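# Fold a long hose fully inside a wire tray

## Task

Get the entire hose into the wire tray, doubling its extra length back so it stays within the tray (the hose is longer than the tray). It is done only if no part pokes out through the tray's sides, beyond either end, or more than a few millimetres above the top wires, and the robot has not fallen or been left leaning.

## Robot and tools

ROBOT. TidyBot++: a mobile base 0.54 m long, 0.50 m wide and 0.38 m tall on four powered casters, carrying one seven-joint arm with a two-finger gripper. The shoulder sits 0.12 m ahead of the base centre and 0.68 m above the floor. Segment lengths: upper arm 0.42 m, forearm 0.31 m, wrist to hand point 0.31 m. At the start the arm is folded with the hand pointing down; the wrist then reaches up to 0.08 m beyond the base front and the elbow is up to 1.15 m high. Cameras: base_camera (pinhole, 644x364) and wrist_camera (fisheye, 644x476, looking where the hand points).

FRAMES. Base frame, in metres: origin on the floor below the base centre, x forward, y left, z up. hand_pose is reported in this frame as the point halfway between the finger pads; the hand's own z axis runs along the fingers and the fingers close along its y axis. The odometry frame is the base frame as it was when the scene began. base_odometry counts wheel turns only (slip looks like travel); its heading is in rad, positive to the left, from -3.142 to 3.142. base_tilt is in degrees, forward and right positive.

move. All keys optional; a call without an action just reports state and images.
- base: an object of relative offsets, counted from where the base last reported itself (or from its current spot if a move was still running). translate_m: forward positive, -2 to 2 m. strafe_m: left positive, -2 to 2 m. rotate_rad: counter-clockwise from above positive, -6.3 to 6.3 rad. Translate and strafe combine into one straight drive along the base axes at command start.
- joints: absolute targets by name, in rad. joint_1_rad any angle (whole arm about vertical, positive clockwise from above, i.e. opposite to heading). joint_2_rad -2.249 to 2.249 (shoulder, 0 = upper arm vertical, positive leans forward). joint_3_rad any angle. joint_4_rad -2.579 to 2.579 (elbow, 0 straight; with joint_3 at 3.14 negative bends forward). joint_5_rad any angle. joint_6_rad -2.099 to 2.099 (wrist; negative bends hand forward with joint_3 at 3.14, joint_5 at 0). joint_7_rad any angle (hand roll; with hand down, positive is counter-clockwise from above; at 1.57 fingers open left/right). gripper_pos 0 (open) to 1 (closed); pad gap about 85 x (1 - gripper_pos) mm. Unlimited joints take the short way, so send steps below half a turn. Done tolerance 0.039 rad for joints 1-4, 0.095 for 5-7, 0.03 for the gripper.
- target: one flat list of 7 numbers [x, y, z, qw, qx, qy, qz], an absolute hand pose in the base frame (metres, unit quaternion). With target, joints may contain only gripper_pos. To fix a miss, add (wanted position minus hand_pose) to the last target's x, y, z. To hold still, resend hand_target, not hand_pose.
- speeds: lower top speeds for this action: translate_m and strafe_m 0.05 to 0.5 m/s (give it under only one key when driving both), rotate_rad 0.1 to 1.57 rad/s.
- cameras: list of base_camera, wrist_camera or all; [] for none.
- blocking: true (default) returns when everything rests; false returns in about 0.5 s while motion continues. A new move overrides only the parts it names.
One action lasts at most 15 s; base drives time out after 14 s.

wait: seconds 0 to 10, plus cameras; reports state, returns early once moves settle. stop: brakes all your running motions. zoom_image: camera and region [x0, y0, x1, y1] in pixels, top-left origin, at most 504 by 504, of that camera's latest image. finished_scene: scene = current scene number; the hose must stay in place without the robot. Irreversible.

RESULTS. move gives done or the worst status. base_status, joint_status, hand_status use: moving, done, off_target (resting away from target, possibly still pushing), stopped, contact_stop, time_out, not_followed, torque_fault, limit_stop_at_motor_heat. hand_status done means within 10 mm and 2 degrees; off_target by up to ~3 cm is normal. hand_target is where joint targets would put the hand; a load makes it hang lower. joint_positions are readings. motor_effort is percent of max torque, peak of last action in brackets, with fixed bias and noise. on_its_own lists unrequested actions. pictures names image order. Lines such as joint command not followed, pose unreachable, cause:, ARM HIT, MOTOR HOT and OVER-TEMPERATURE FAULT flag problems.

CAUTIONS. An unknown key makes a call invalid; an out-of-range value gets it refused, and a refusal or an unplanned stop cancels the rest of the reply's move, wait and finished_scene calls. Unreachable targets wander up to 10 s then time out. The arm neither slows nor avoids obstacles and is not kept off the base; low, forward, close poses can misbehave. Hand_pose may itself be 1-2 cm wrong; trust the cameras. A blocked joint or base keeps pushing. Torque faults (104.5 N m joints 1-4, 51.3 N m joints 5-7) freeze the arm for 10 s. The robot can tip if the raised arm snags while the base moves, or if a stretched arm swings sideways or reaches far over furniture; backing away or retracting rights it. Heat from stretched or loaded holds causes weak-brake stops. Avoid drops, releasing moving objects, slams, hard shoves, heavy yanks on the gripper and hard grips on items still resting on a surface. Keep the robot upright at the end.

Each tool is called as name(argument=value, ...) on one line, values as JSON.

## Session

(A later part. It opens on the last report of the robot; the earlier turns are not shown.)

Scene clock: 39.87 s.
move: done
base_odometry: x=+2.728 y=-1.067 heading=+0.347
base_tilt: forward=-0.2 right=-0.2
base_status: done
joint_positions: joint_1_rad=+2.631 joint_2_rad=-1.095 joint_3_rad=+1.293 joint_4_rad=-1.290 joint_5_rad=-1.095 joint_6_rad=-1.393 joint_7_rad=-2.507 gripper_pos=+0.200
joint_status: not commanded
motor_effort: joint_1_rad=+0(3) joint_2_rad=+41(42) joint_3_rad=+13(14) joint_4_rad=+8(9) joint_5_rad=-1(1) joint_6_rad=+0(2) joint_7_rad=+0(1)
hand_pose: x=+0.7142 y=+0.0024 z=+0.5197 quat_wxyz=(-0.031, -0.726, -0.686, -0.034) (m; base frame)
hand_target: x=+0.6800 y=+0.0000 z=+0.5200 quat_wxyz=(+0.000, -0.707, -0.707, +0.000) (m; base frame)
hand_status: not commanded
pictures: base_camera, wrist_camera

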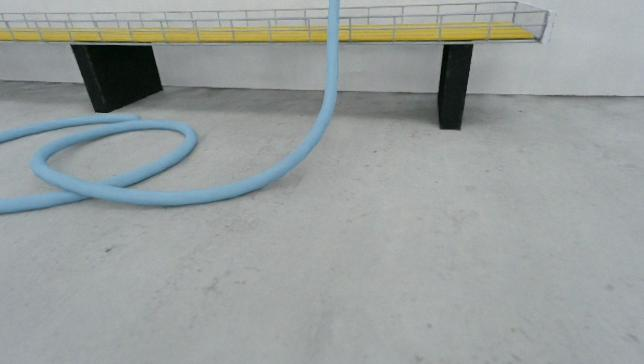

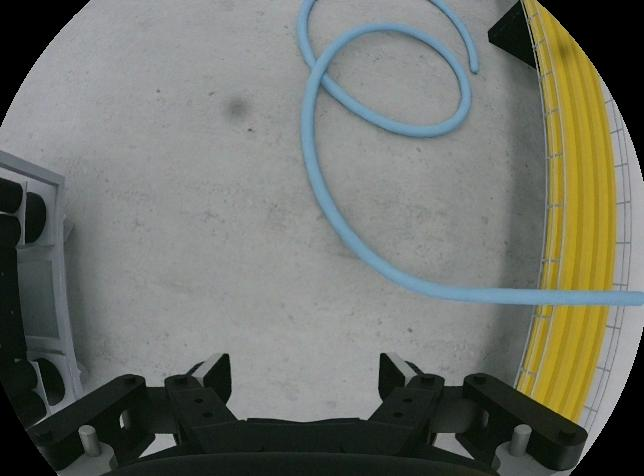

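move(base={"translate_m":0.42}, target=[0.72,-0.03,0.47,0,1,0,0])

Scene clock: 42.27 s.
move: off_target
base_odometry: x=+3.123 y=-0.924 heading=+0.348
base_tilt: forward=-0.2 right=-0.2
base_status: done
joint_positions: joint_1_rad=+2.715 joint_2_rad=-1.267 joint_3_rad=+1.366 joint_4_rad=-1.192 joint_5_rad=-1.140 joint_6_rad=-1.461 joint_7_rad=-3.938 gripper_pos=+0.200
joint_status: not commanded
motor_effort: joint_1_rad=+1(2) joint_2_rad=+43(45) joint_3_rad=+14(15) joint_4_rad=+6(9) joint_5_rad=+1(1) joint_6_rad=+1(1) joint_7_rad=+0(1)
hand_pose: x=+0.7120 y=-0.0509 z=+0.4632 quat_wxyz=(-0.040, -0.999, -0.030, +0.010) (m; base frame)
hand_target: x=+0.7200 y=-0.0300 z=+0.4700 quat_wxyz=(+0.000, -1.000, +0.000, +0.000) (m; base frame)
hand_status: off_target (0.023 m and 5.8 deg from the pose sent, 0.060 m and 86.9 deg at the start)
pictures: base_camera, wrist_camera

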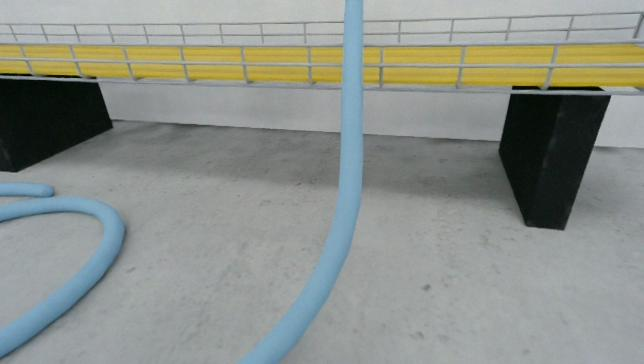

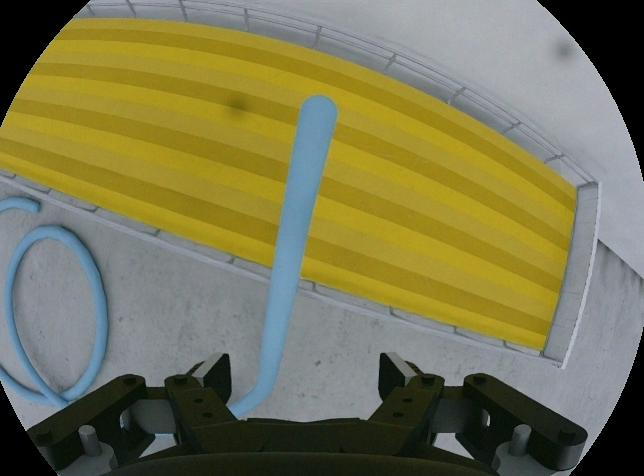

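move(base={"translate_m":0.06}, joints={"gripper_pos":0}, target=[0.76,-0.01,0.40,0.02,1,0.03,0.02])

Scene clock: 43.50 s.
move: off_target
base_odometry: x=+3.179 y=-0.904 heading=+0.349
base_tilt: forward=-0.2 right=-0.2
base_status: done
joint_positions: joint_1_rad=+2.715 joint_2_rad=-1.414 joint_3_rad=+1.363 joint_4_rad=-1.094 joint_5_rad=-1.235 joint_6_rad=-1.449 joint_7_rad=-3.973 gripper_pos=+0.000
joint_status: all done
motor_effort: joint_1_rad=+0(3) joint_2_rad=+46(49) joint_3_rad=+14(16) joint_4_rad=+4(7) joint_5_rad=+1(1) joint_6_rad=+0(2) joint_7_rad=+0(1)
hand_pose: x=+0.7291 y=-0.0274 z=+0.3909 quat_wxyz=(-0.042, -0.997, -0.056, +0.027) (m; base frame)
hand_target: x=+0.7600 y=-0.0100 z=+0.4000 quat_wxyz=(-0.020, -0.999, -0.030, -0.020) (m; base frame)
hand_status: off_target (0.037 m and 6.7 deg from the pose sent, 0.089 m and 4.1 deg at the start)
pictures: base_camera, wrist_camera

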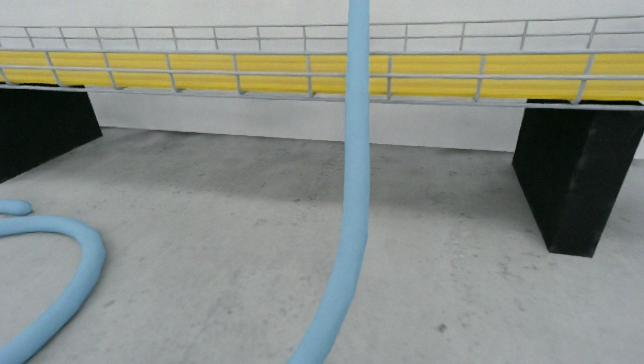

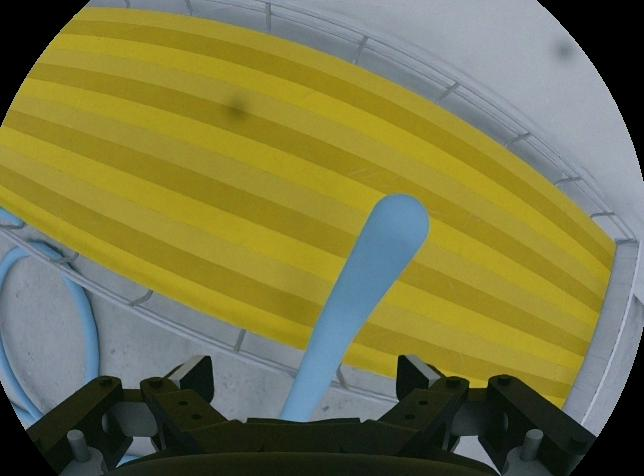

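move(target=[0.76,-0.01,0.375,0.02,1,0.03,0.02])

move(joints={"gripper_pos":0.87})

Scene clock: 44.43 s.
move: off_target
base_odometry: x=+3.179 y=-0.904 heading=+0.349
base_tilt: forward=-0.2 right=-0.2
base_status: not commanded
joint_positions: joint_1_rad=+2.715 joint_2_rad=-1.442 joint_3_rad=+1.360 joint_4_rad=-1.094 joint_5_rad=-1.261 joint_6_rad=-1.435 joint_7_rad=-3.973 gripper_pos=+0.000
joint_status: not commanded
motor_effort: joint_1_rad=+0(1) joint_2_rad=+45(47) joint_3_rad=+14(14) joint_4_rad=+3(4) joint_5_rad=+1(1) joint_6_rad=+0(1) joint_7_rad=+0(1)
hand_pose: x=+0.7295 y=-0.0258 z=+0.3743 quat_wxyz=(-0.040, -0.997, -0.055, +0.027) (m; base frame)
hand_target: x=+0.7600 y=-0.0100 z=+0.3750 quat_wxyz=(-0.020, -0.999, -0.030, -0.020) (m; base frame)
hand_status: off_target (0.034 m and 6.5 deg from the pose sent, 0.039 m and 6.7 deg at the start)
pictures: base_camera, wrist_camera

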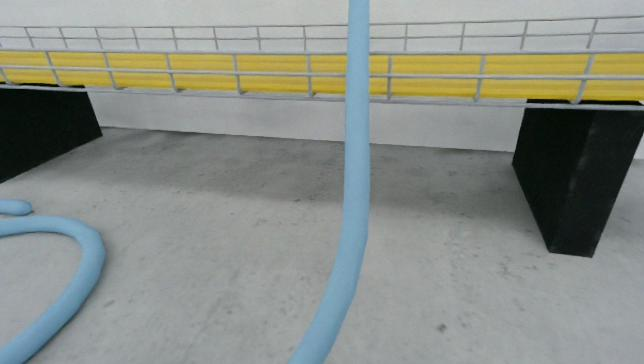

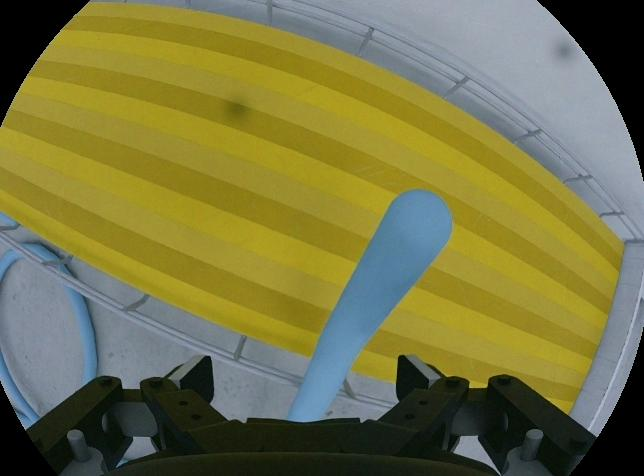

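Scene clock: 45.47 s.
move: done
base_odometry: x=+3.179 y=-0.904 heading=+0.349
base_tilt: forward=-0.2 right=-0.2
base_status: not commanded
joint_positions: joint_1_rad=+2.715 joint_2_rad=-1.442 joint_3_rad=+1.360 joint_4_rad=-1.094 joint_5_rad=-1.261 joint_6_rad=-1.435 joint_7_rad=-3.973 gripper_pos=+0.870
joint_status: all done
motor_effort: joint_1_rad=+0(1) joint_2_rad=+45(46) joint_3_rad=+14(14) joint_4_rad=+3(3) joint_5_rad=+1(1) joint_6_rad=+1(1) joint_7_rad=+0(1)
hand_pose: x=+0.7295 y=-0.0258 z=+0.3743 quat_wxyz=(-0.040, -0.997, -0.055, +0.027) (m; base frame)
hand_target: x=+0.7600 y=-0.0100 z=+0.3750 quat_wxyz=(-0.020, -0.999, -0.030, -0.020) (m; base frame)
hand_status: not commanded
pictures: base_camera, wrist_camera

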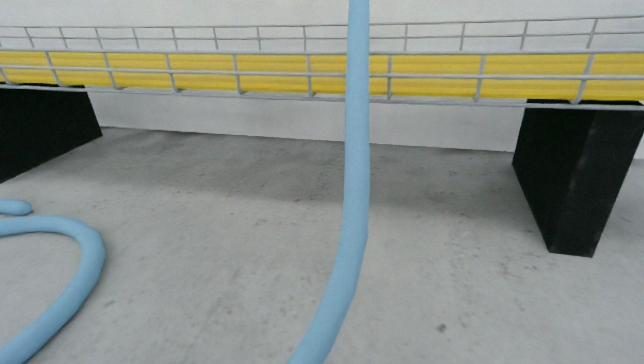

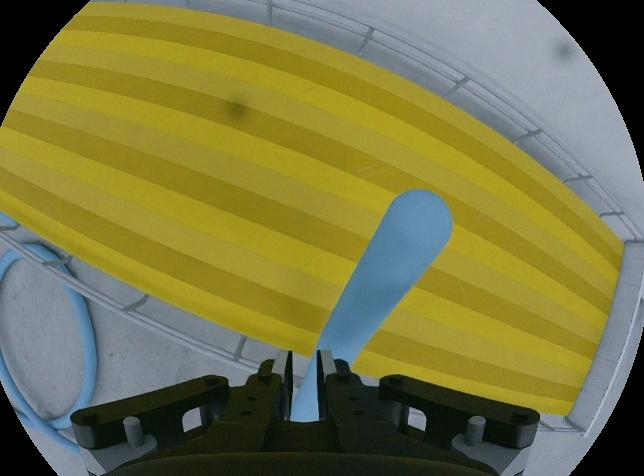

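move(joints={"gripper_pos":0.2})

move(target=[0.775,-0.018,0.33,0.02,1,0.03,0.02])

move(joints={"gripper_pos":0.87})

Scene clock: 46.47 s.
move: done
base_odometry: x=+3.179 y=-0.904 heading=+0.349
base_tilt: forward=-0.2 right=-0.2
base_status: not commanded
joint_positions: joint_1_rad=+2.715 joint_2_rad=-1.442 joint_3_rad=+1.360 joint_4_rad=-1.094 joint_5_rad=-1.261 joint_6_rad=-1.435 joint_7_rad=-3.973 gripper_pos=+0.200
joint_status: all done
motor_effort: joint_1_rad=+0(1) joint_2_rad=+45(46) joint_3_rad=+14(14) joint_4_rad=+3(4) joint_5_rad=+1(1) joint_6_rad=+0(1) joint_7_rad=+0(0)
hand_pose: x=+0.7295 y=-0.0258 z=+0.3743 quat_wxyz=(-0.040, -0.997, -0.055, +0.027) (m; base frame)
hand_target: x=+0.7600 y=-0.0100 z=+0.3750 quat_wxyz=(-0.020, -0.999, -0.030, -0.020) (m; base frame)
hand_status: not commanded
pictures: base_camera, wrist_camera

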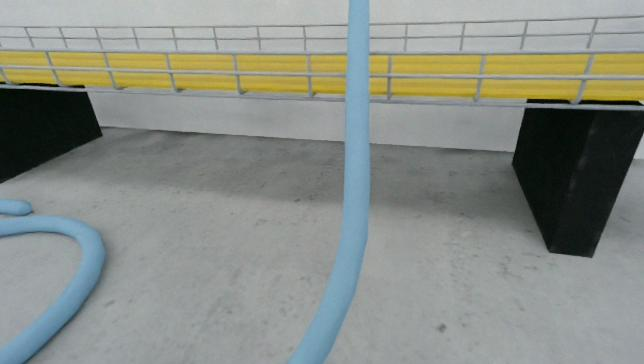

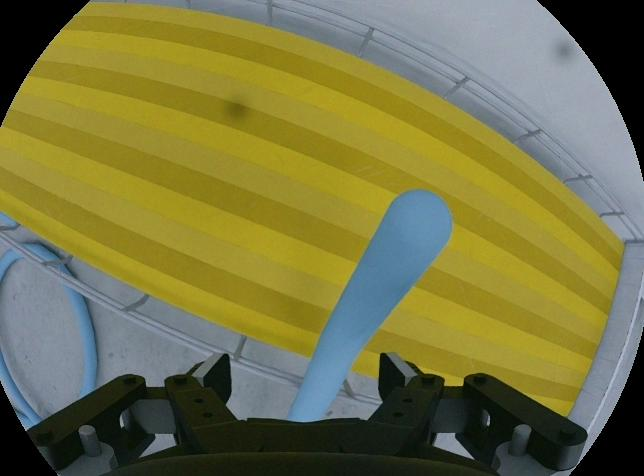

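Scene clock: 47.47 s.
move: off_target
base_odometry: x=+3.179 y=-0.904 heading=+0.349
base_tilt: forward=-0.2 right=-0.2
base_status: not commanded
joint_positions: joint_1_rad=+2.755 joint_2_rad=-1.529 joint_3_rad=+1.352 joint_4_rad=-1.011 joint_5_rad=-1.310 joint_6_rad=-1.410 joint_7_rad=-4.002 gripper_pos=+0.200
joint_status: not commanded
motor_effort: joint_1_rad=+0(1) joint_2_rad=+47(49) joint_3_rad=+13(14) joint_4_rad=+2(4) joint_5_rad=+1(1) joint_6_rad=+0(1) joint_7_rad=+0(1)
hand_pose: x=+0.7395 y=-0.0317 z=+0.3267 quat_wxyz=(-0.041, -0.997, -0.060, +0.033) (m; base frame)
hand_target: x=+0.7750 y=-0.0180 z=+0.3300 quat_wxyz=(-0.020, -0.999, -0.030, -0.020) (m; base frame)
hand_status: off_target (0.038 m and 7.4 deg from the pose sent, 0.064 m and 6.5 deg at the start)
pictures: base_camera, wrist_camera

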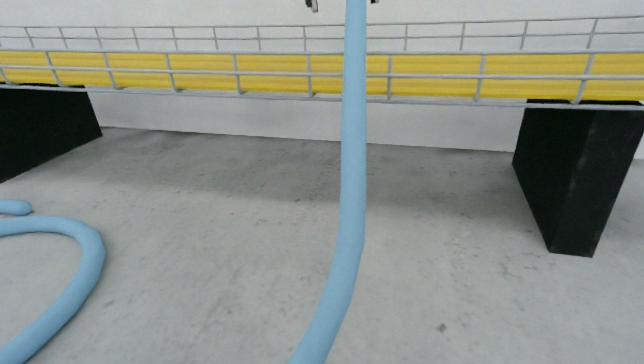

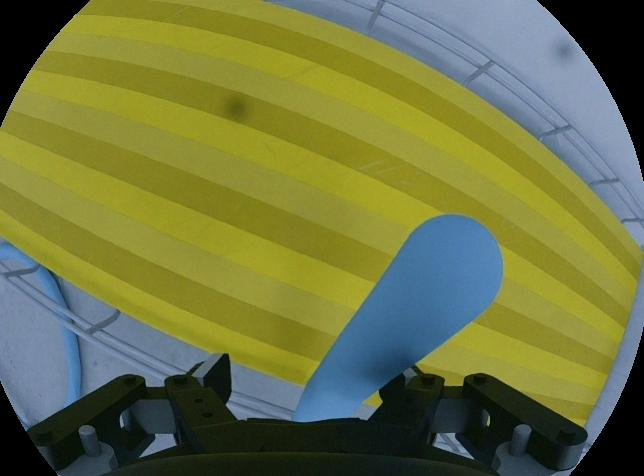

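Scene clock: 48.37 s.
move: off_target
base_odometry: x=+3.179 y=-0.904 heading=+0.349
base_tilt: forward=-0.2 right=-0.2
base_status: not commanded
joint_positions: joint_1_rad=+2.755 joint_2_rad=-1.529 joint_3_rad=+1.351 joint_4_rad=-1.011 joint_5_rad=-1.313 joint_6_rad=-1.410 joint_7_rad=-4.003 gripper_pos=+0.749
joint_status: gripper_pos off_target (ended at +0.749, target +0.870)
motor_effort: joint_1_rad=+1(2) joint_2_rad=+46(47) joint_3_rad=+14(15) joint_4_rad=+2(3) joint_5_rad=+1(2) joint_6_rad=+1(2) joint_7_rad=+0(1)
hand_pose: x=+0.7397 y=-0.0309 z=+0.3263 quat_wxyz=(-0.040, -0.997, -0.059, +0.032) (m; base frame)
hand_target: x=+0.7750 y=-0.0180 z=+0.3300 quat_wxyz=(-0.020, -0.999, -0.030, -0.020) (m; base frame)
hand_status: not commanded
pictures: base_camera, wrist_camera

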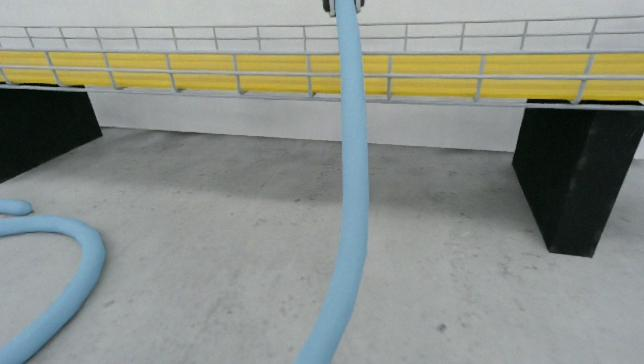

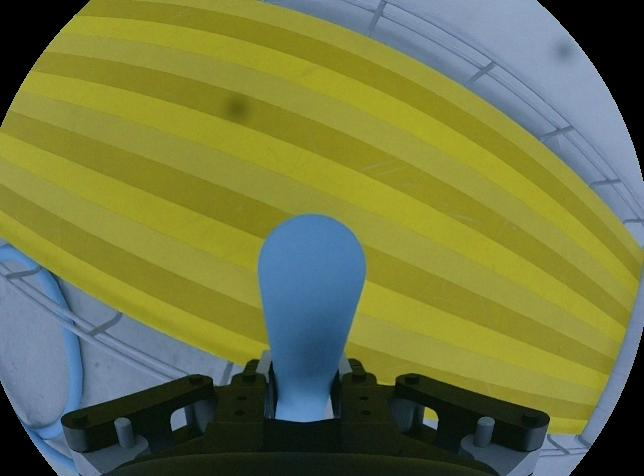

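move(target=[0.66,0.0,0.52,0,1,0,0])

move(base={"translate_m":-0.25,"strafe_m":-1.0}, speeds={"strafe_m":0.4})

move(base={"strafe_m":-1.2}, speeds={"strafe_m":0.4})

Scene clock: 50.07 s.
move: off_target
base_odometry: x=+3.179 y=-0.904 heading=+0.349
base_tilt: forward=-0.2 right=-0.2
base_status: not commanded
joint_positions: joint_1_rad=+2.584 joint_2_rad=-1.152 joint_3_rad=+1.399 joint_4_rad=-1.375 joint_5_rad=-1.185 joint_6_rad=-1.448 joint_7_rad=-3.990 gripper_pos=+0.749
joint_status: not commanded
motor_effort: joint_1_rad=+0(2) joint_2_rad=+41(51) joint_3_rad=+15(16) joint_4_rad=+7(8) joint_5_rad=+0(1) joint_6_rad=+0(1) joint_7_rad=+0(1)
hand_pose: x=+0.6922 y=+0.0041 z=+0.5076 quat_wxyz=(+0.005, -0.999, +0.024, -0.037) (m; base frame)
hand_target: x=+0.6600 y=+0.0000 z=+0.5200 quat_wxyz=(+0.000, -1.000, +0.000, +0.000) (m; base frame)
hand_status: off_target (0.035 m and 5.1 deg from the pose sent, 0.212 m and 9.0 deg at the start)
pictures: base_camera, wrist_camera

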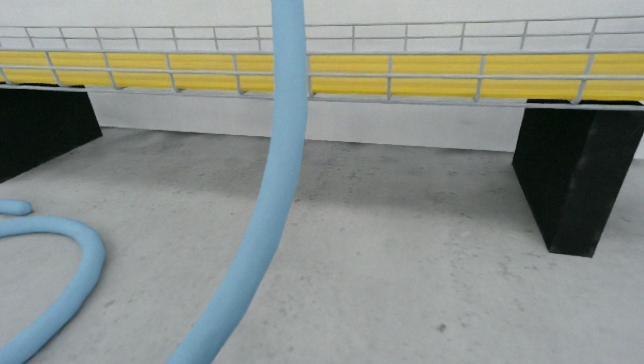

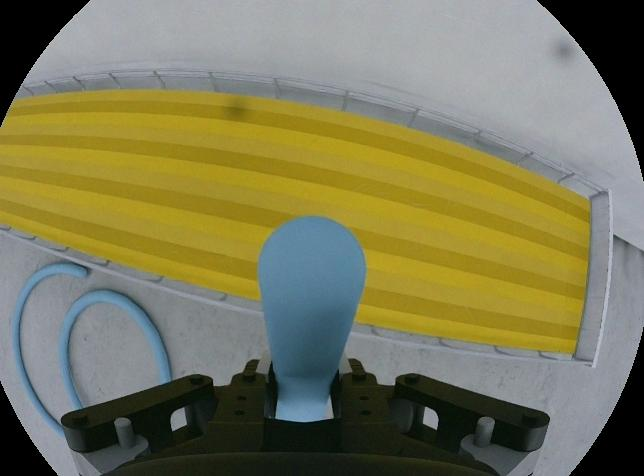

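Scene clock: 53.80 s.
move: done
base_odometry: x=+3.286 y=-1.929 heading=+0.349
base_tilt: forward=-0.2 right=-0.2
base_status: done
joint_positions: joint_1_rad=+2.569 joint_2_rad=-1.152 joint_3_rad=+1.399 joint_4_rad=-1.379 joint_5_rad=-1.185 joint_6_rad=-1.458 joint_7_rad=-3.990 gripper_pos=+0.749
joint_status: not commanded
motor_effort: joint_1_rad=+2(4) joint_2_rad=+41(42) joint_3_rad=+16(17) joint_4_rad=+7(8) joint_5_rad=+2(2) joint_6_rad=+2(3) joint_7_rad=+1(2)
hand_pose: x=+0.6887 y=+0.0144 z=+0.5069 quat_wxyz=(+0.009, -0.999, +0.018, -0.033) (m; base frame)
hand_target: x=+0.6600 y=+0.0000 z=+0.5200 quat_wxyz=(+0.000, -1.000, +0.000, +0.000) (m; base frame)
hand_status: not commanded
pictures: base_camera, wrist_camera

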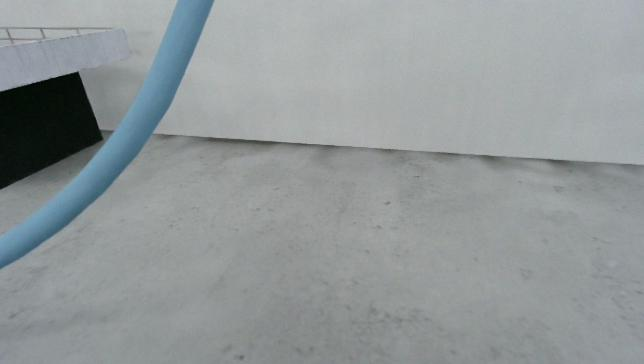

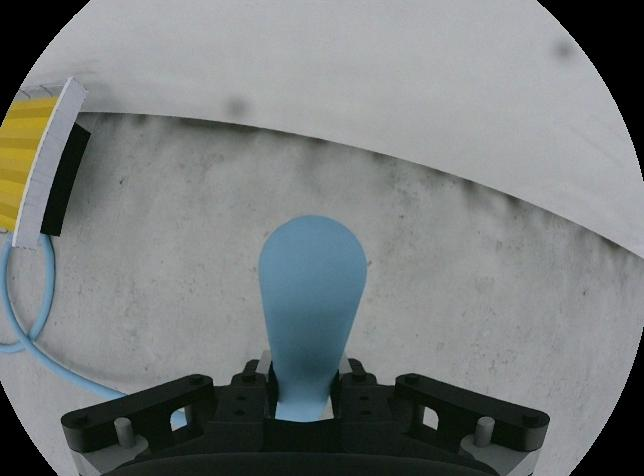

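Scene clock: 57.90 s.
move: done
base_odometry: x=+3.696 y=-3.056 heading=+0.350
base_tilt: forward=-0.2 right=-0.2
base_status: done
joint_positions: joint_1_rad=+2.422 joint_2_rad=-1.143 joint_3_rad=+1.345 joint_4_rad=-1.389 joint_5_rad=-1.183 joint_6_rad=-1.571 joint_7_rad=-3.980 gripper_pos=+0.749
joint_status: not commanded
motor_effort: joint_1_rad=+29(31) joint_2_rad=+38(43) joint_3_rad=+26(28) joint_4_rad=+8(12) joint_5_rad=+4(5) joint_6_rad=+14(16) joint_7_rad=-1(2)
hand_pose: x=+0.6414 y=+0.1350 z=+0.4975 quat_wxyz=(+0.069, -0.995, -0.068, +0.026) (m; base frame)
hand_target: x=+0.6600 y=+0.0000 z=+0.5200 quat_wxyz=(+0.000, -1.000, +0.000, +0.000) (m; base frame)
hand_status: not commanded
pictures: base_camera, wrist_camera

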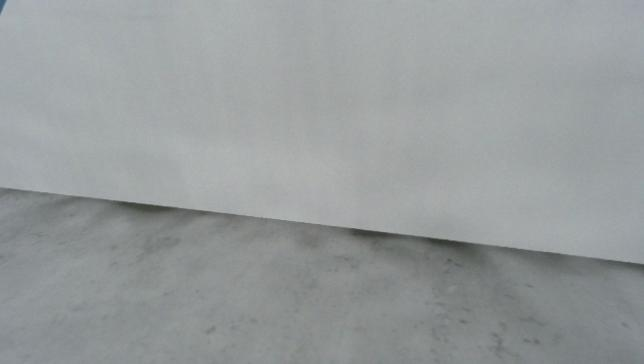

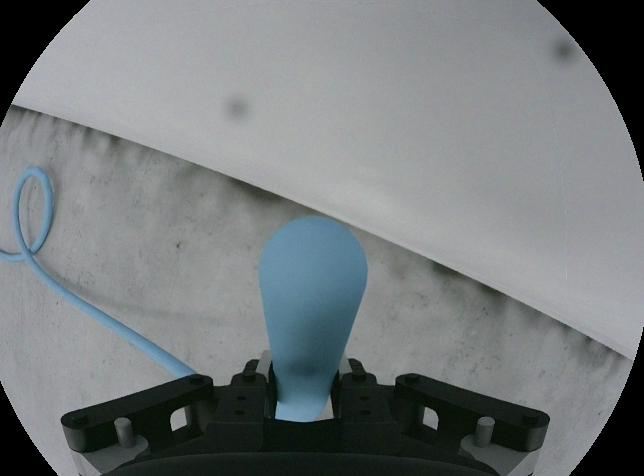

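move(base={"rotate_rad":0.8}, speeds={"rotate_rad":0.5})

Scene clock: 60.53 s.
move: done
base_odometry: x=+3.696 y=-3.056 heading=+1.149
base_tilt: forward=-0.2 right=-0.2
base_status: done
joint_positions: joint_1_rad=+2.573 joint_2_rad=-1.149 joint_3_rad=+1.403 joint_4_rad=-1.398 joint_5_rad=-1.182 joint_6_rad=-1.530 joint_7_rad=-3.980 gripper_pos=+0.749
joint_status: not commanded
motor_effort: joint_1_rad=+0(26) joint_2_rad=+40(45) joint_3_rad=+14(25) joint_4_rad=+6(12) joint_5_rad=+1(4) joint_6_rad=-2(13) joint_7_rad=+1(2)
hand_pose: x=+0.6673 y=+0.0231 z=+0.5073 quat_wxyz=(+0.034, -0.999, +0.023, -0.005) (m; base frame)
hand_target: x=+0.6600 y=+0.0000 z=+0.5200 quat_wxyz=(+0.000, -1.000, +0.000, +0.000) (m; base frame)
hand_status: not commanded
pictures: base_camera, wrist_camera

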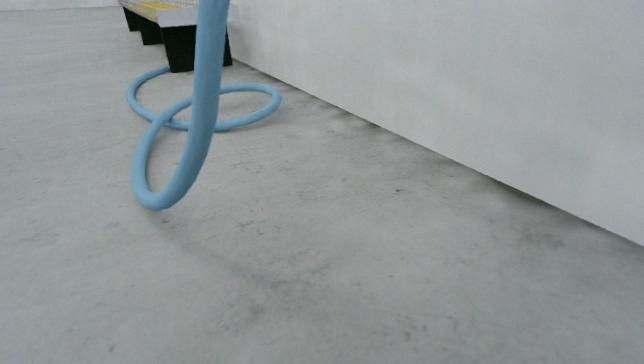

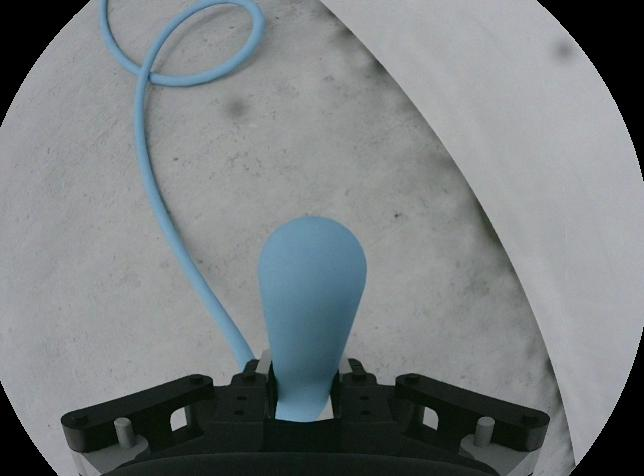

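move(base={"rotate_rad":-0.8}, target=[0.66,0.05,0.55,0,0.7071,0.7071,0], speeds={"rotate_rad":0.8})

move(base={"strafe_m":1.6}, speeds={"strafe_m":0.4})

Scene clock: 63.07 s.
move: off_target
base_odometry: x=+3.696 y=-3.056 heading=+0.350
base_tilt: forward=-0.2 right=-0.2
base_status: done
joint_positions: joint_1_rad=+2.506 joint_2_rad=-1.041 joint_3_rad=+1.287 joint_4_rad=-1.376 joint_5_rad=-1.067 joint_6_rad=-1.525 joint_7_rad=-2.604 gripper_pos=+0.749
joint_status: not commanded
motor_effort: joint_1_rad=+2(5) joint_2_rad=+39(41) joint_3_rad=+15(16) joint_4_rad=+9(10) joint_5_rad=+3(5) joint_6_rad=+0(3) joint_7_rad=+2(2)
hand_pose: x=+0.6503 y=+0.0868 z=+0.5311 quat_wxyz=(+0.054, -0.737, -0.673, -0.027) (m; base frame)
hand_target: x=+0.6600 y=+0.0500 z=+0.5500 quat_wxyz=(+0.000, -0.707, -0.707, +0.000) (m; base frame)
hand_status: off_target (0.042 m and 8.7 deg from the pose sent, 0.051 m and 92.7 deg at the start)
pictures: base_camera, wrist_camera

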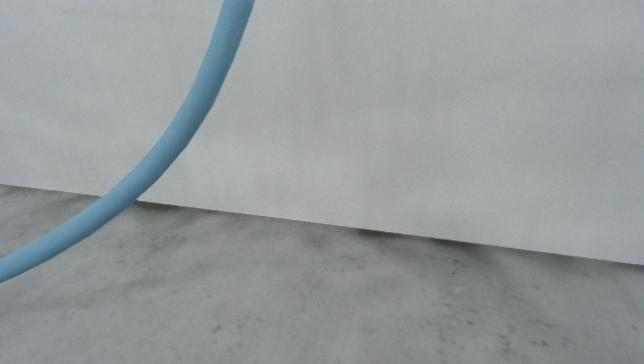

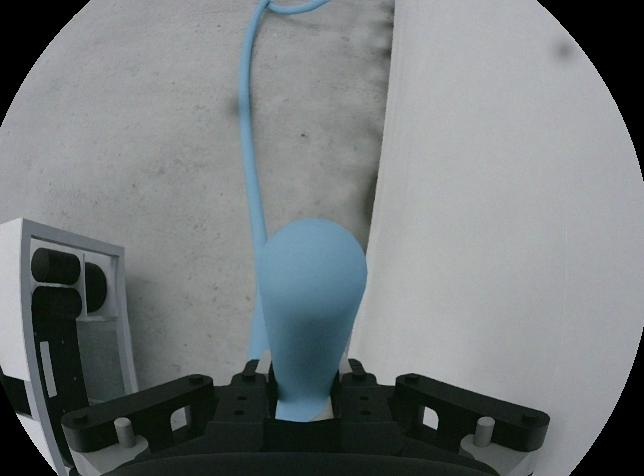

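Scene clock: 68.20 s.
move: done
base_odometry: x=+3.147 y=-1.553 heading=+0.349
base_tilt: forward=-0.2 right=-0.2
base_status: done
joint_positions: joint_1_rad=+2.507 joint_2_rad=-1.039 joint_3_rad=+1.287 joint_4_rad=-1.370 joint_5_rad=-1.039 joint_6_rad=-1.509 joint_7_rad=-2.593 gripper_pos=+0.749
joint_status: not commanded
motor_effort: joint_1_rad=+0(3) joint_2_rad=+40(41) joint_3_rad=+13(15) joint_4_rad=+9(10) joint_5_rad=+0(3) joint_6_rad=-2(3) joint_7_rad=+0(2)
hand_pose: x=+0.6516 y=+0.0775 z=+0.5322 quat_wxyz=(+0.041, -0.732, -0.680, -0.018) (m; base frame)
hand_target: x=+0.6600 y=+0.0500 z=+0.5500 quat_wxyz=(+0.000, -0.707, -0.707, +0.000) (m; base frame)
hand_status: not commanded
pictures: base_camera, wrist_camera

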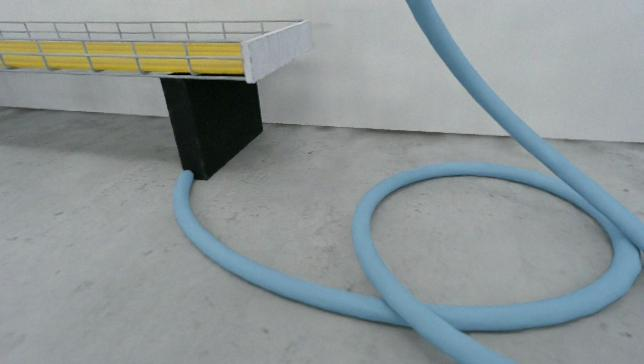

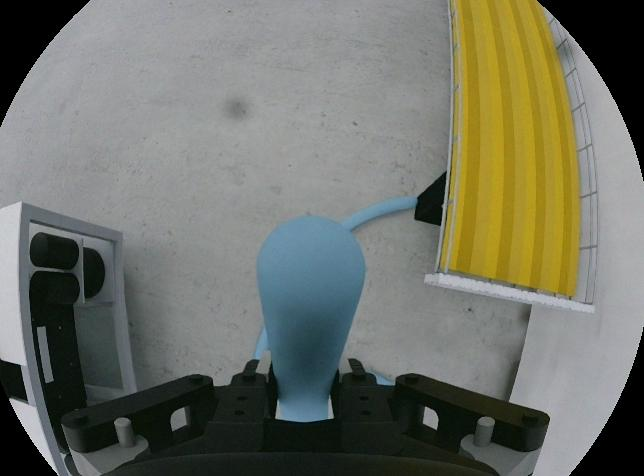

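move(base={"translate_m":0.21}, target=[0.77,0.05,0.5,0.02,0.7071,0.7071,0.02])

move(base={"strafe_m":0.4}, speeds={"strafe_m":0.25})

Scene clock: 70.03 s.
move: off_target
base_odometry: x=+3.345 y=-1.481 heading=+0.350
base_tilt: forward=-0.2 right=-0.3
base_status: done
joint_positions: joint_1_rad=+2.676 joint_2_rad=-1.256 joint_3_rad=+1.311 joint_4_rad=-0.997 joint_5_rad=-1.108 joint_6_rad=-1.509 joint_7_rad=-2.621 gripper_pos=+0.749
joint_status: not commanded
motor_effort: joint_1_rad=-1(2) joint_2_rad=+48(50) joint_3_rad=+13(14) joint_4_rad=+7(10) joint_5_rad=+0(1) joint_6_rad=+1(2) joint_7_rad=+0(1)
hand_pose: x=+0.7500 y=+0.0294 z=+0.4782 quat_wxyz=(-0.020, -0.692, -0.721, +0.025) (m; base frame)
hand_target: x=+0.7700 y=+0.0500 z=+0.5000 quat_wxyz=(-0.020, -0.707, -0.707, -0.020) (m; base frame)
hand_status: off_target (0.036 m and 5.6 deg from the pose sent, 0.126 m and 8.2 deg at the start)
pictures: base_camera, wrist_camera

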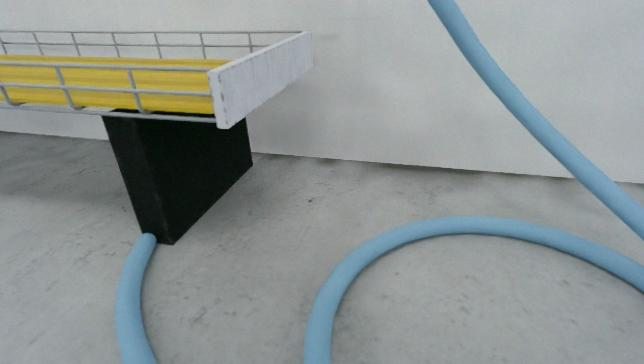

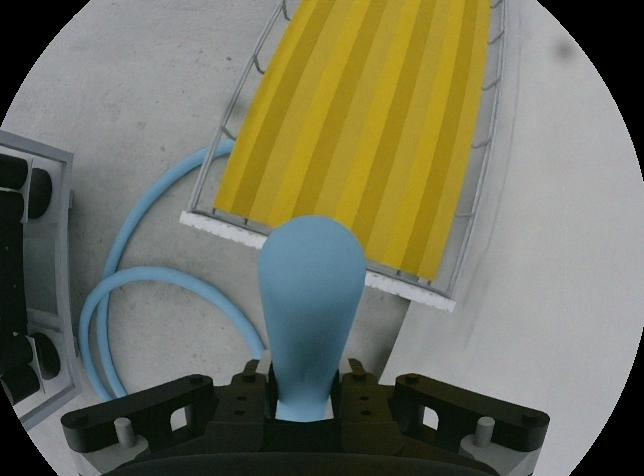

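Scene clock: 72.47 s.
move: done
base_odometry: x=+3.208 y=-1.105 heading=+0.350
base_tilt: forward=-0.2 right=-0.2
base_status: done
joint_positions: joint_1_rad=+2.685 joint_2_rad=-1.256 joint_3_rad=+1.321 joint_4_rad=-0.994 joint_5_rad=-1.108 joint_6_rad=-1.509 joint_7_rad=-2.621 gripper_pos=+0.749
joint_status: not commanded
motor_effort: joint_1_rad=-2(5) joint_2_rad=+48(49) joint_3_rad=+12(13) joint_4_rad=+7(9) joint_5_rad=-1(1) joint_6_rad=-1(1) joint_7_rad=+0(1)
hand_pose: x=+0.7520 y=+0.0207 z=+0.4811 quat_wxyz=(-0.025, -0.695, -0.718, +0.026) (m; base frame)
hand_target: x=+0.7700 y=+0.0500 z=+0.5000 quat_wxyz=(-0.020, -0.707, -0.707, -0.020) (m; base frame)
hand_status: not commanded
pictures: base_camera, wrist_camera

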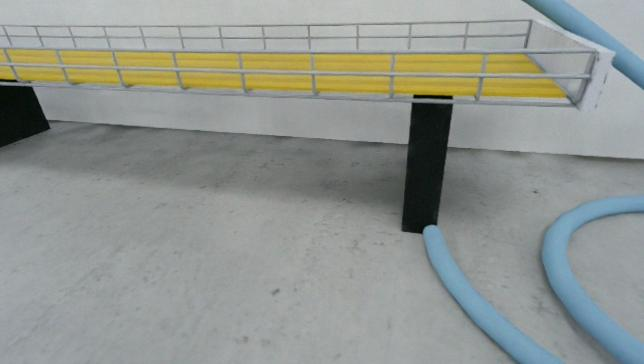

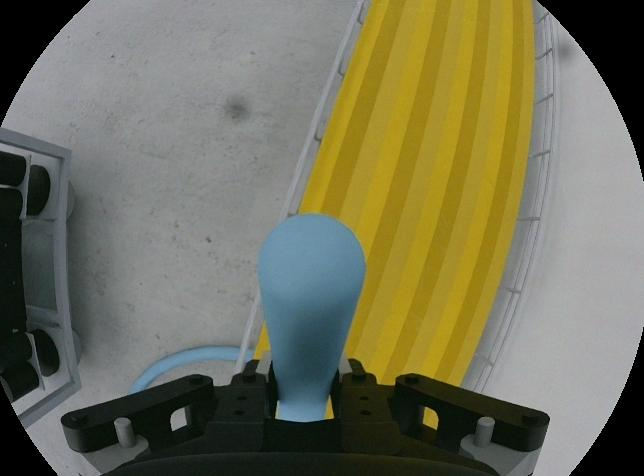

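move(base={"strafe_m":0.9,"translate_m":0.03}, target=[0.79,0.04,0.40,0.04,0.7071,0.7071,0.03], speeds={"strafe_m":0.3})

Scene clock: 76.53 s.
move: off_target
base_odometry: x=+2.927 y=-0.249 heading=+0.350
base_tilt: forward=-0.2 right=-0.3
base_status: done
joint_positions: joint_1_rad=+2.704 joint_2_rad=-1.415 joint_3_rad=+1.319 joint_4_rad=-0.995 joint_5_rad=-1.207 joint_6_rad=-1.404 joint_7_rad=-2.621 gripper_pos=+0.749
joint_status: not commanded
motor_effort: joint_1_rad=-3(6) joint_2_rad=+49(53) joint_3_rad=+11(12) joint_4_rad=+6(8) joint_5_rad=-2(3) joint_6_rad=-1(3) joint_7_rad=+1(1)
hand_pose: x=+0.7596 y=+0.0036 z=+0.3868 quat_wxyz=(-0.034, -0.701, -0.711, +0.039) (m; base frame)
hand_target: x=+0.7900 y=+0.0400 z=+0.4000 quat_wxyz=(-0.040, -0.706, -0.706, -0.030) (m; base frame)
hand_status: off_target (0.049 m and 8.0 deg from the pose sent, 0.092 m and 6.9 deg at the start)
pictures: base_camera, wrist_camera

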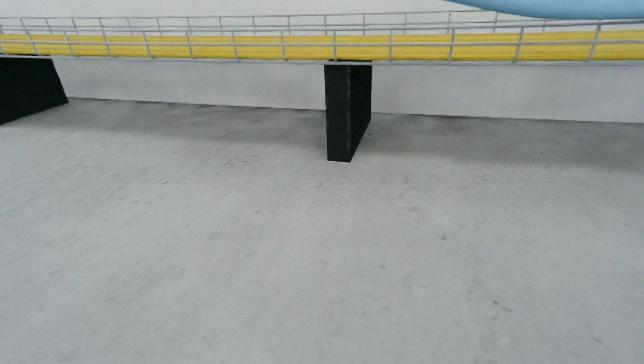

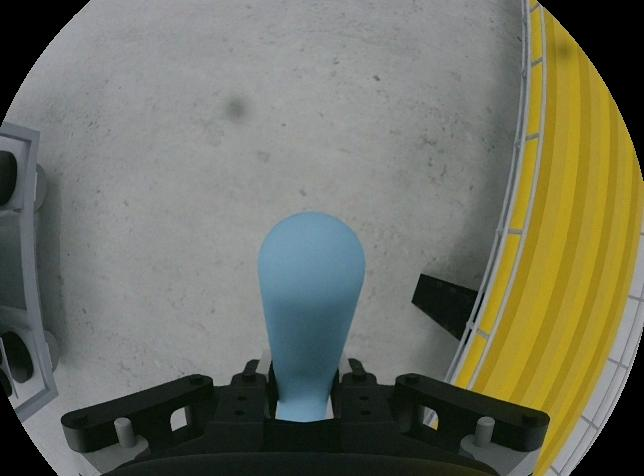

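move(base={"translate_m":0.25})

Scene clock: 78.47 s.
move: done
base_odometry: x=+3.162 y=-0.163 heading=+0.351
base_tilt: forward=-0.2 right=-0.2
base_status: done
joint_positions: joint_1_rad=+2.704 joint_2_rad=-1.415 joint_3_rad=+1.319 joint_4_rad=-0.996 joint_5_rad=-1.210 joint_6_rad=-1.403 joint_7_rad=-2.621 gripper_pos=+0.749
joint_status: not commanded
motor_effort: joint_1_rad=-3(5) joint_2_rad=+50(51) joint_3_rad=+12(12) joint_4_rad=+6(7) joint_5_rad=-2(3) joint_6_rad=+0(2) joint_7_rad=+1(1)
hand_pose: x=+0.7599 y=+0.0040 z=+0.3866 quat_wxyz=(-0.034, -0.702, -0.711, +0.038) (m; base frame)
hand_target: x=+0.7900 y=+0.0400 z=+0.4000 quat_wxyz=(-0.040, -0.706, -0.706, -0.030) (m; base frame)
hand_status: not commanded
pictures: base_camera, wrist_camera

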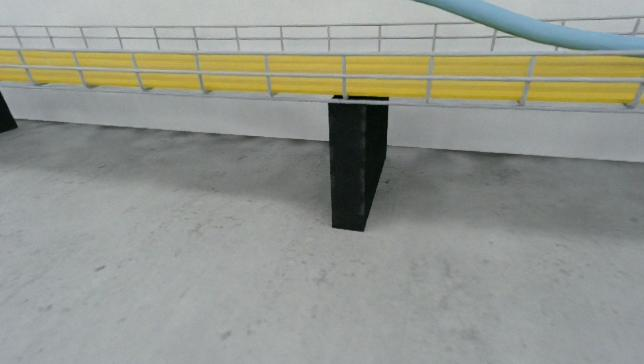

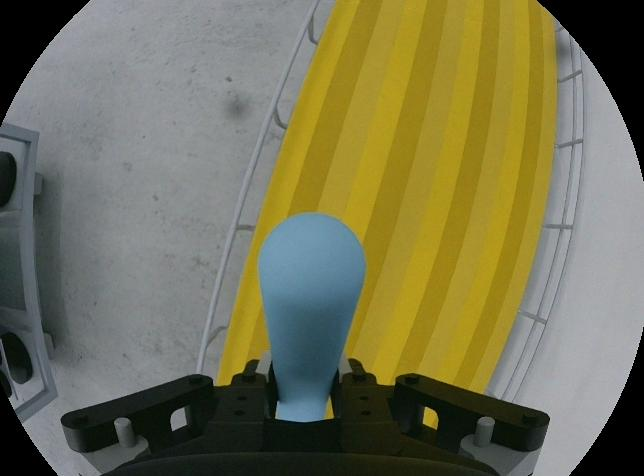

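move(base={"rotate_rad":0.1})

move(base={"strafe_m":0.6}, speeds={"strafe_m":0.25})

Scene clock: 79.90 s.
move: done
base_odometry: x=+3.162 y=-0.163 heading=+0.450
base_tilt: forward=-0.2 right=-0.2
base_status: done
joint_positions: joint_1_rad=+2.696 joint_2_rad=-1.415 joint_3_rad=+1.315 joint_4_rad=-1.000 joint_5_rad=-1.219 joint_6_rad=-1.402 joint_7_rad=-2.621 gripper_pos=+0.749
joint_status: not commanded
motor_effort: joint_1_rad=-2(9) joint_2_rad=+50(51) joint_3_rad=+12(13) joint_4_rad=+6(8) joint_5_rad=-2(4) joint_6_rad=+0(2) joint_7_rad=+0(1)
hand_pose: x=+0.7597 y=+0.0118 z=+0.3849 quat_wxyz=(-0.030, -0.701, -0.712, +0.033) (m; base frame)
hand_target: x=+0.7900 y=+0.0400 z=+0.4000 quat_wxyz=(-0.040, -0.706, -0.706, -0.030) (m; base frame)
hand_status: not commanded
pictures: base_camera, wrist_camera

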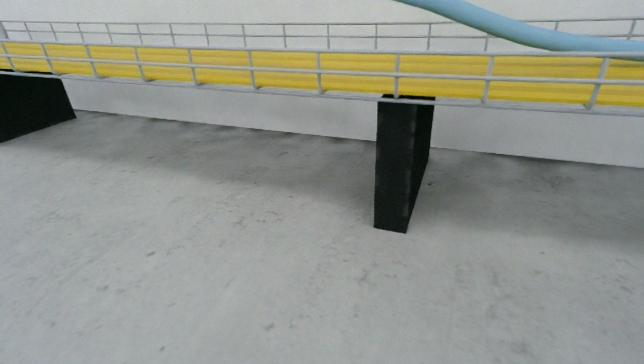

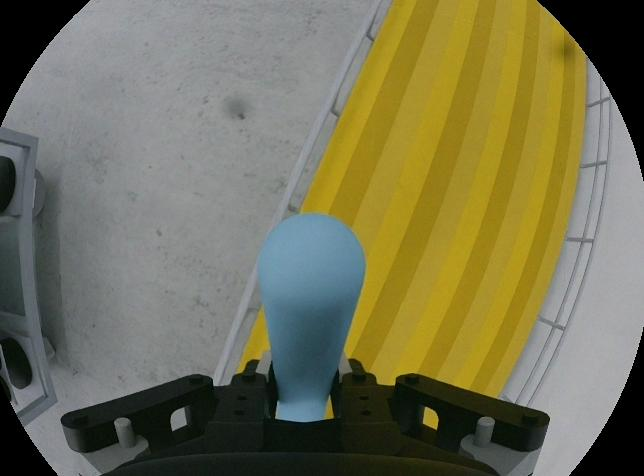

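Scene clock: 83.27 s.
move: done
base_odometry: x=+2.901 y=+0.377 heading=+0.450
base_tilt: forward=-0.2 right=-0.2
base_status: done
joint_positions: joint_1_rad=+2.700 joint_2_rad=-1.423 joint_3_rad=+1.313 joint_4_rad=-1.009 joint_5_rad=-1.235 joint_6_rad=-1.399 joint_7_rad=-2.621 gripper_pos=+0.749
joint_status: not commanded
motor_effort: joint_1_rad=-2(10) joint_2_rad=+50(54) joint_3_rad=+12(14) joint_4_rad=+6(10) joint_5_rad=-1(7) joint_6_rad=-1(3) joint_7_rad=+1(1)
hand_pose: x=+0.7582 y=+0.0102 z=+0.3788 quat_wxyz=(-0.027, -0.706, -0.707, +0.030) (m; base frame)
hand_target: x=+0.7900 y=+0.0400 z=+0.4000 quat_wxyz=(-0.040, -0.706, -0.706, -0.030) (m; base frame)
hand_status: not commanded
pictures: base_camera, wrist_camera

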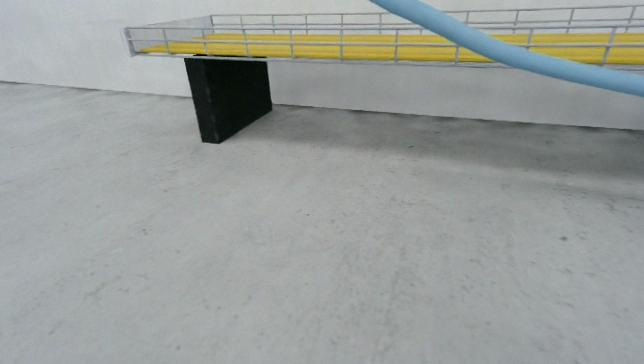

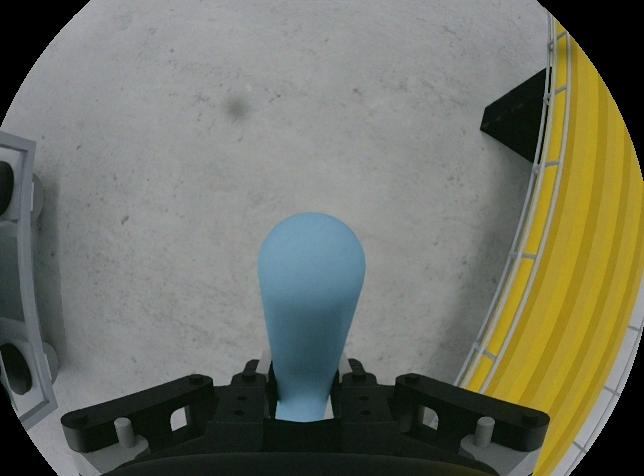

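move(base={"rotate_rad":-0.235}, speeds={"rotate_rad":0.4})

move(base={"translate_m":0.27,"strafe_m":0.35}, speeds={"translate_m":0.2})

Scene clock: 85.00 s.
move: done
base_odometry: x=+2.901 y=+0.377 heading=+0.215
base_tilt: forward=-0.2 right=-0.2
base_status: done
joint_positions: joint_1_rad=+2.699 joint_2_rad=-1.423 joint_3_rad=+1.310 joint_4_rad=-1.009 joint_5_rad=-1.242 joint_6_rad=-1.399 joint_7_rad=-2.621 gripper_pos=+0.749
joint_status: not commanded
motor_effort: joint_1_rad=-1(7) joint_2_rad=+49(50) joint_3_rad=+13(15) joint_4_rad=+4(7) joint_5_rad=+0(2) joint_6_rad=-1(2) joint_7_rad=+0(1)
hand_pose: x=+0.7588 y=+0.0139 z=+0.3778 quat_wxyz=(-0.024, -0.706, -0.707, +0.026) (m; base frame)
hand_target: x=+0.7900 y=+0.0400 z=+0.4000 quat_wxyz=(-0.040, -0.706, -0.706, -0.030) (m; base frame)
hand_status: not commanded
pictures: base_camera, wrist_camera

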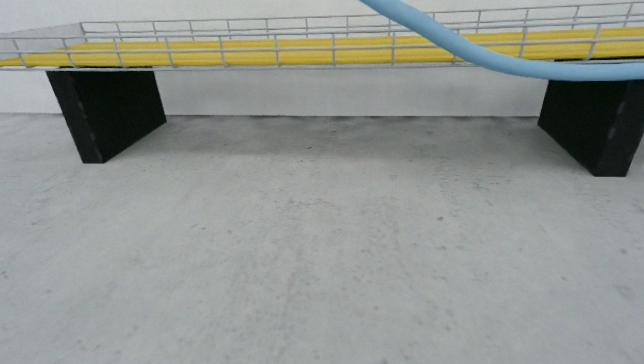

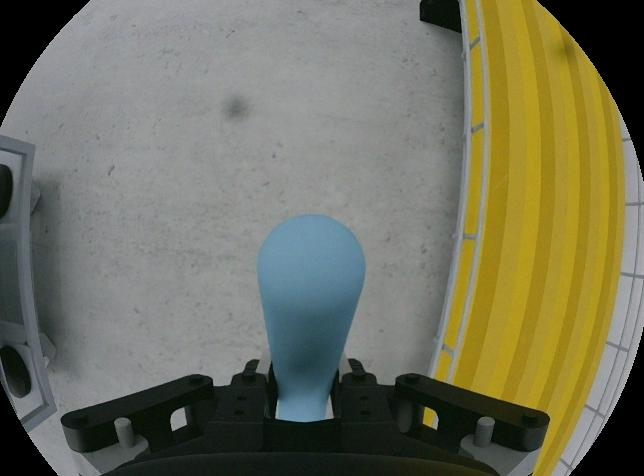

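Scene clock: 87.97 s.
move: done
base_odometry: x=+3.090 y=+0.777 heading=+0.214
base_tilt: forward=-0.2 right=-0.2
base_status: done
joint_positions: joint_1_rad=+2.707 joint_2_rad=-1.424 joint_3_rad=+1.310 joint_4_rad=-1.013 joint_5_rad=-1.242 joint_6_rad=-1.399 joint_7_rad=-2.621 gripper_pos=+0.749
joint_status: not commanded
motor_effort: joint_1_rad=-4(8) joint_2_rad=+50(54) joint_3_rad=+12(14) joint_4_rad=+7(10) joint_5_rad=-2(6) joint_6_rad=-1(2) joint_7_rad=+2(2)
hand_pose: x=+0.7577 y=+0.0073 z=+0.3771 quat_wxyz=(-0.024, -0.710, -0.703, +0.027) (m; base frame)
hand_target: x=+0.7900 y=+0.0400 z=+0.4000 quat_wxyz=(-0.040, -0.706, -0.706, -0.030) (m; base frame)
hand_status: not commanded
pictures: base_camera, wrist_camera

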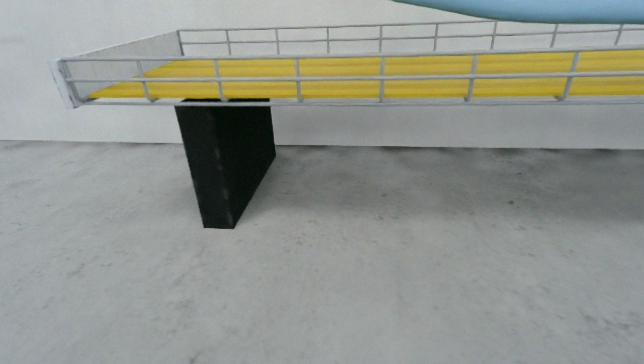

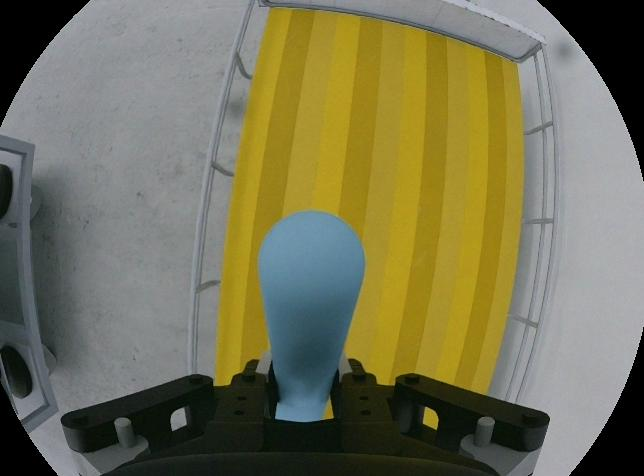

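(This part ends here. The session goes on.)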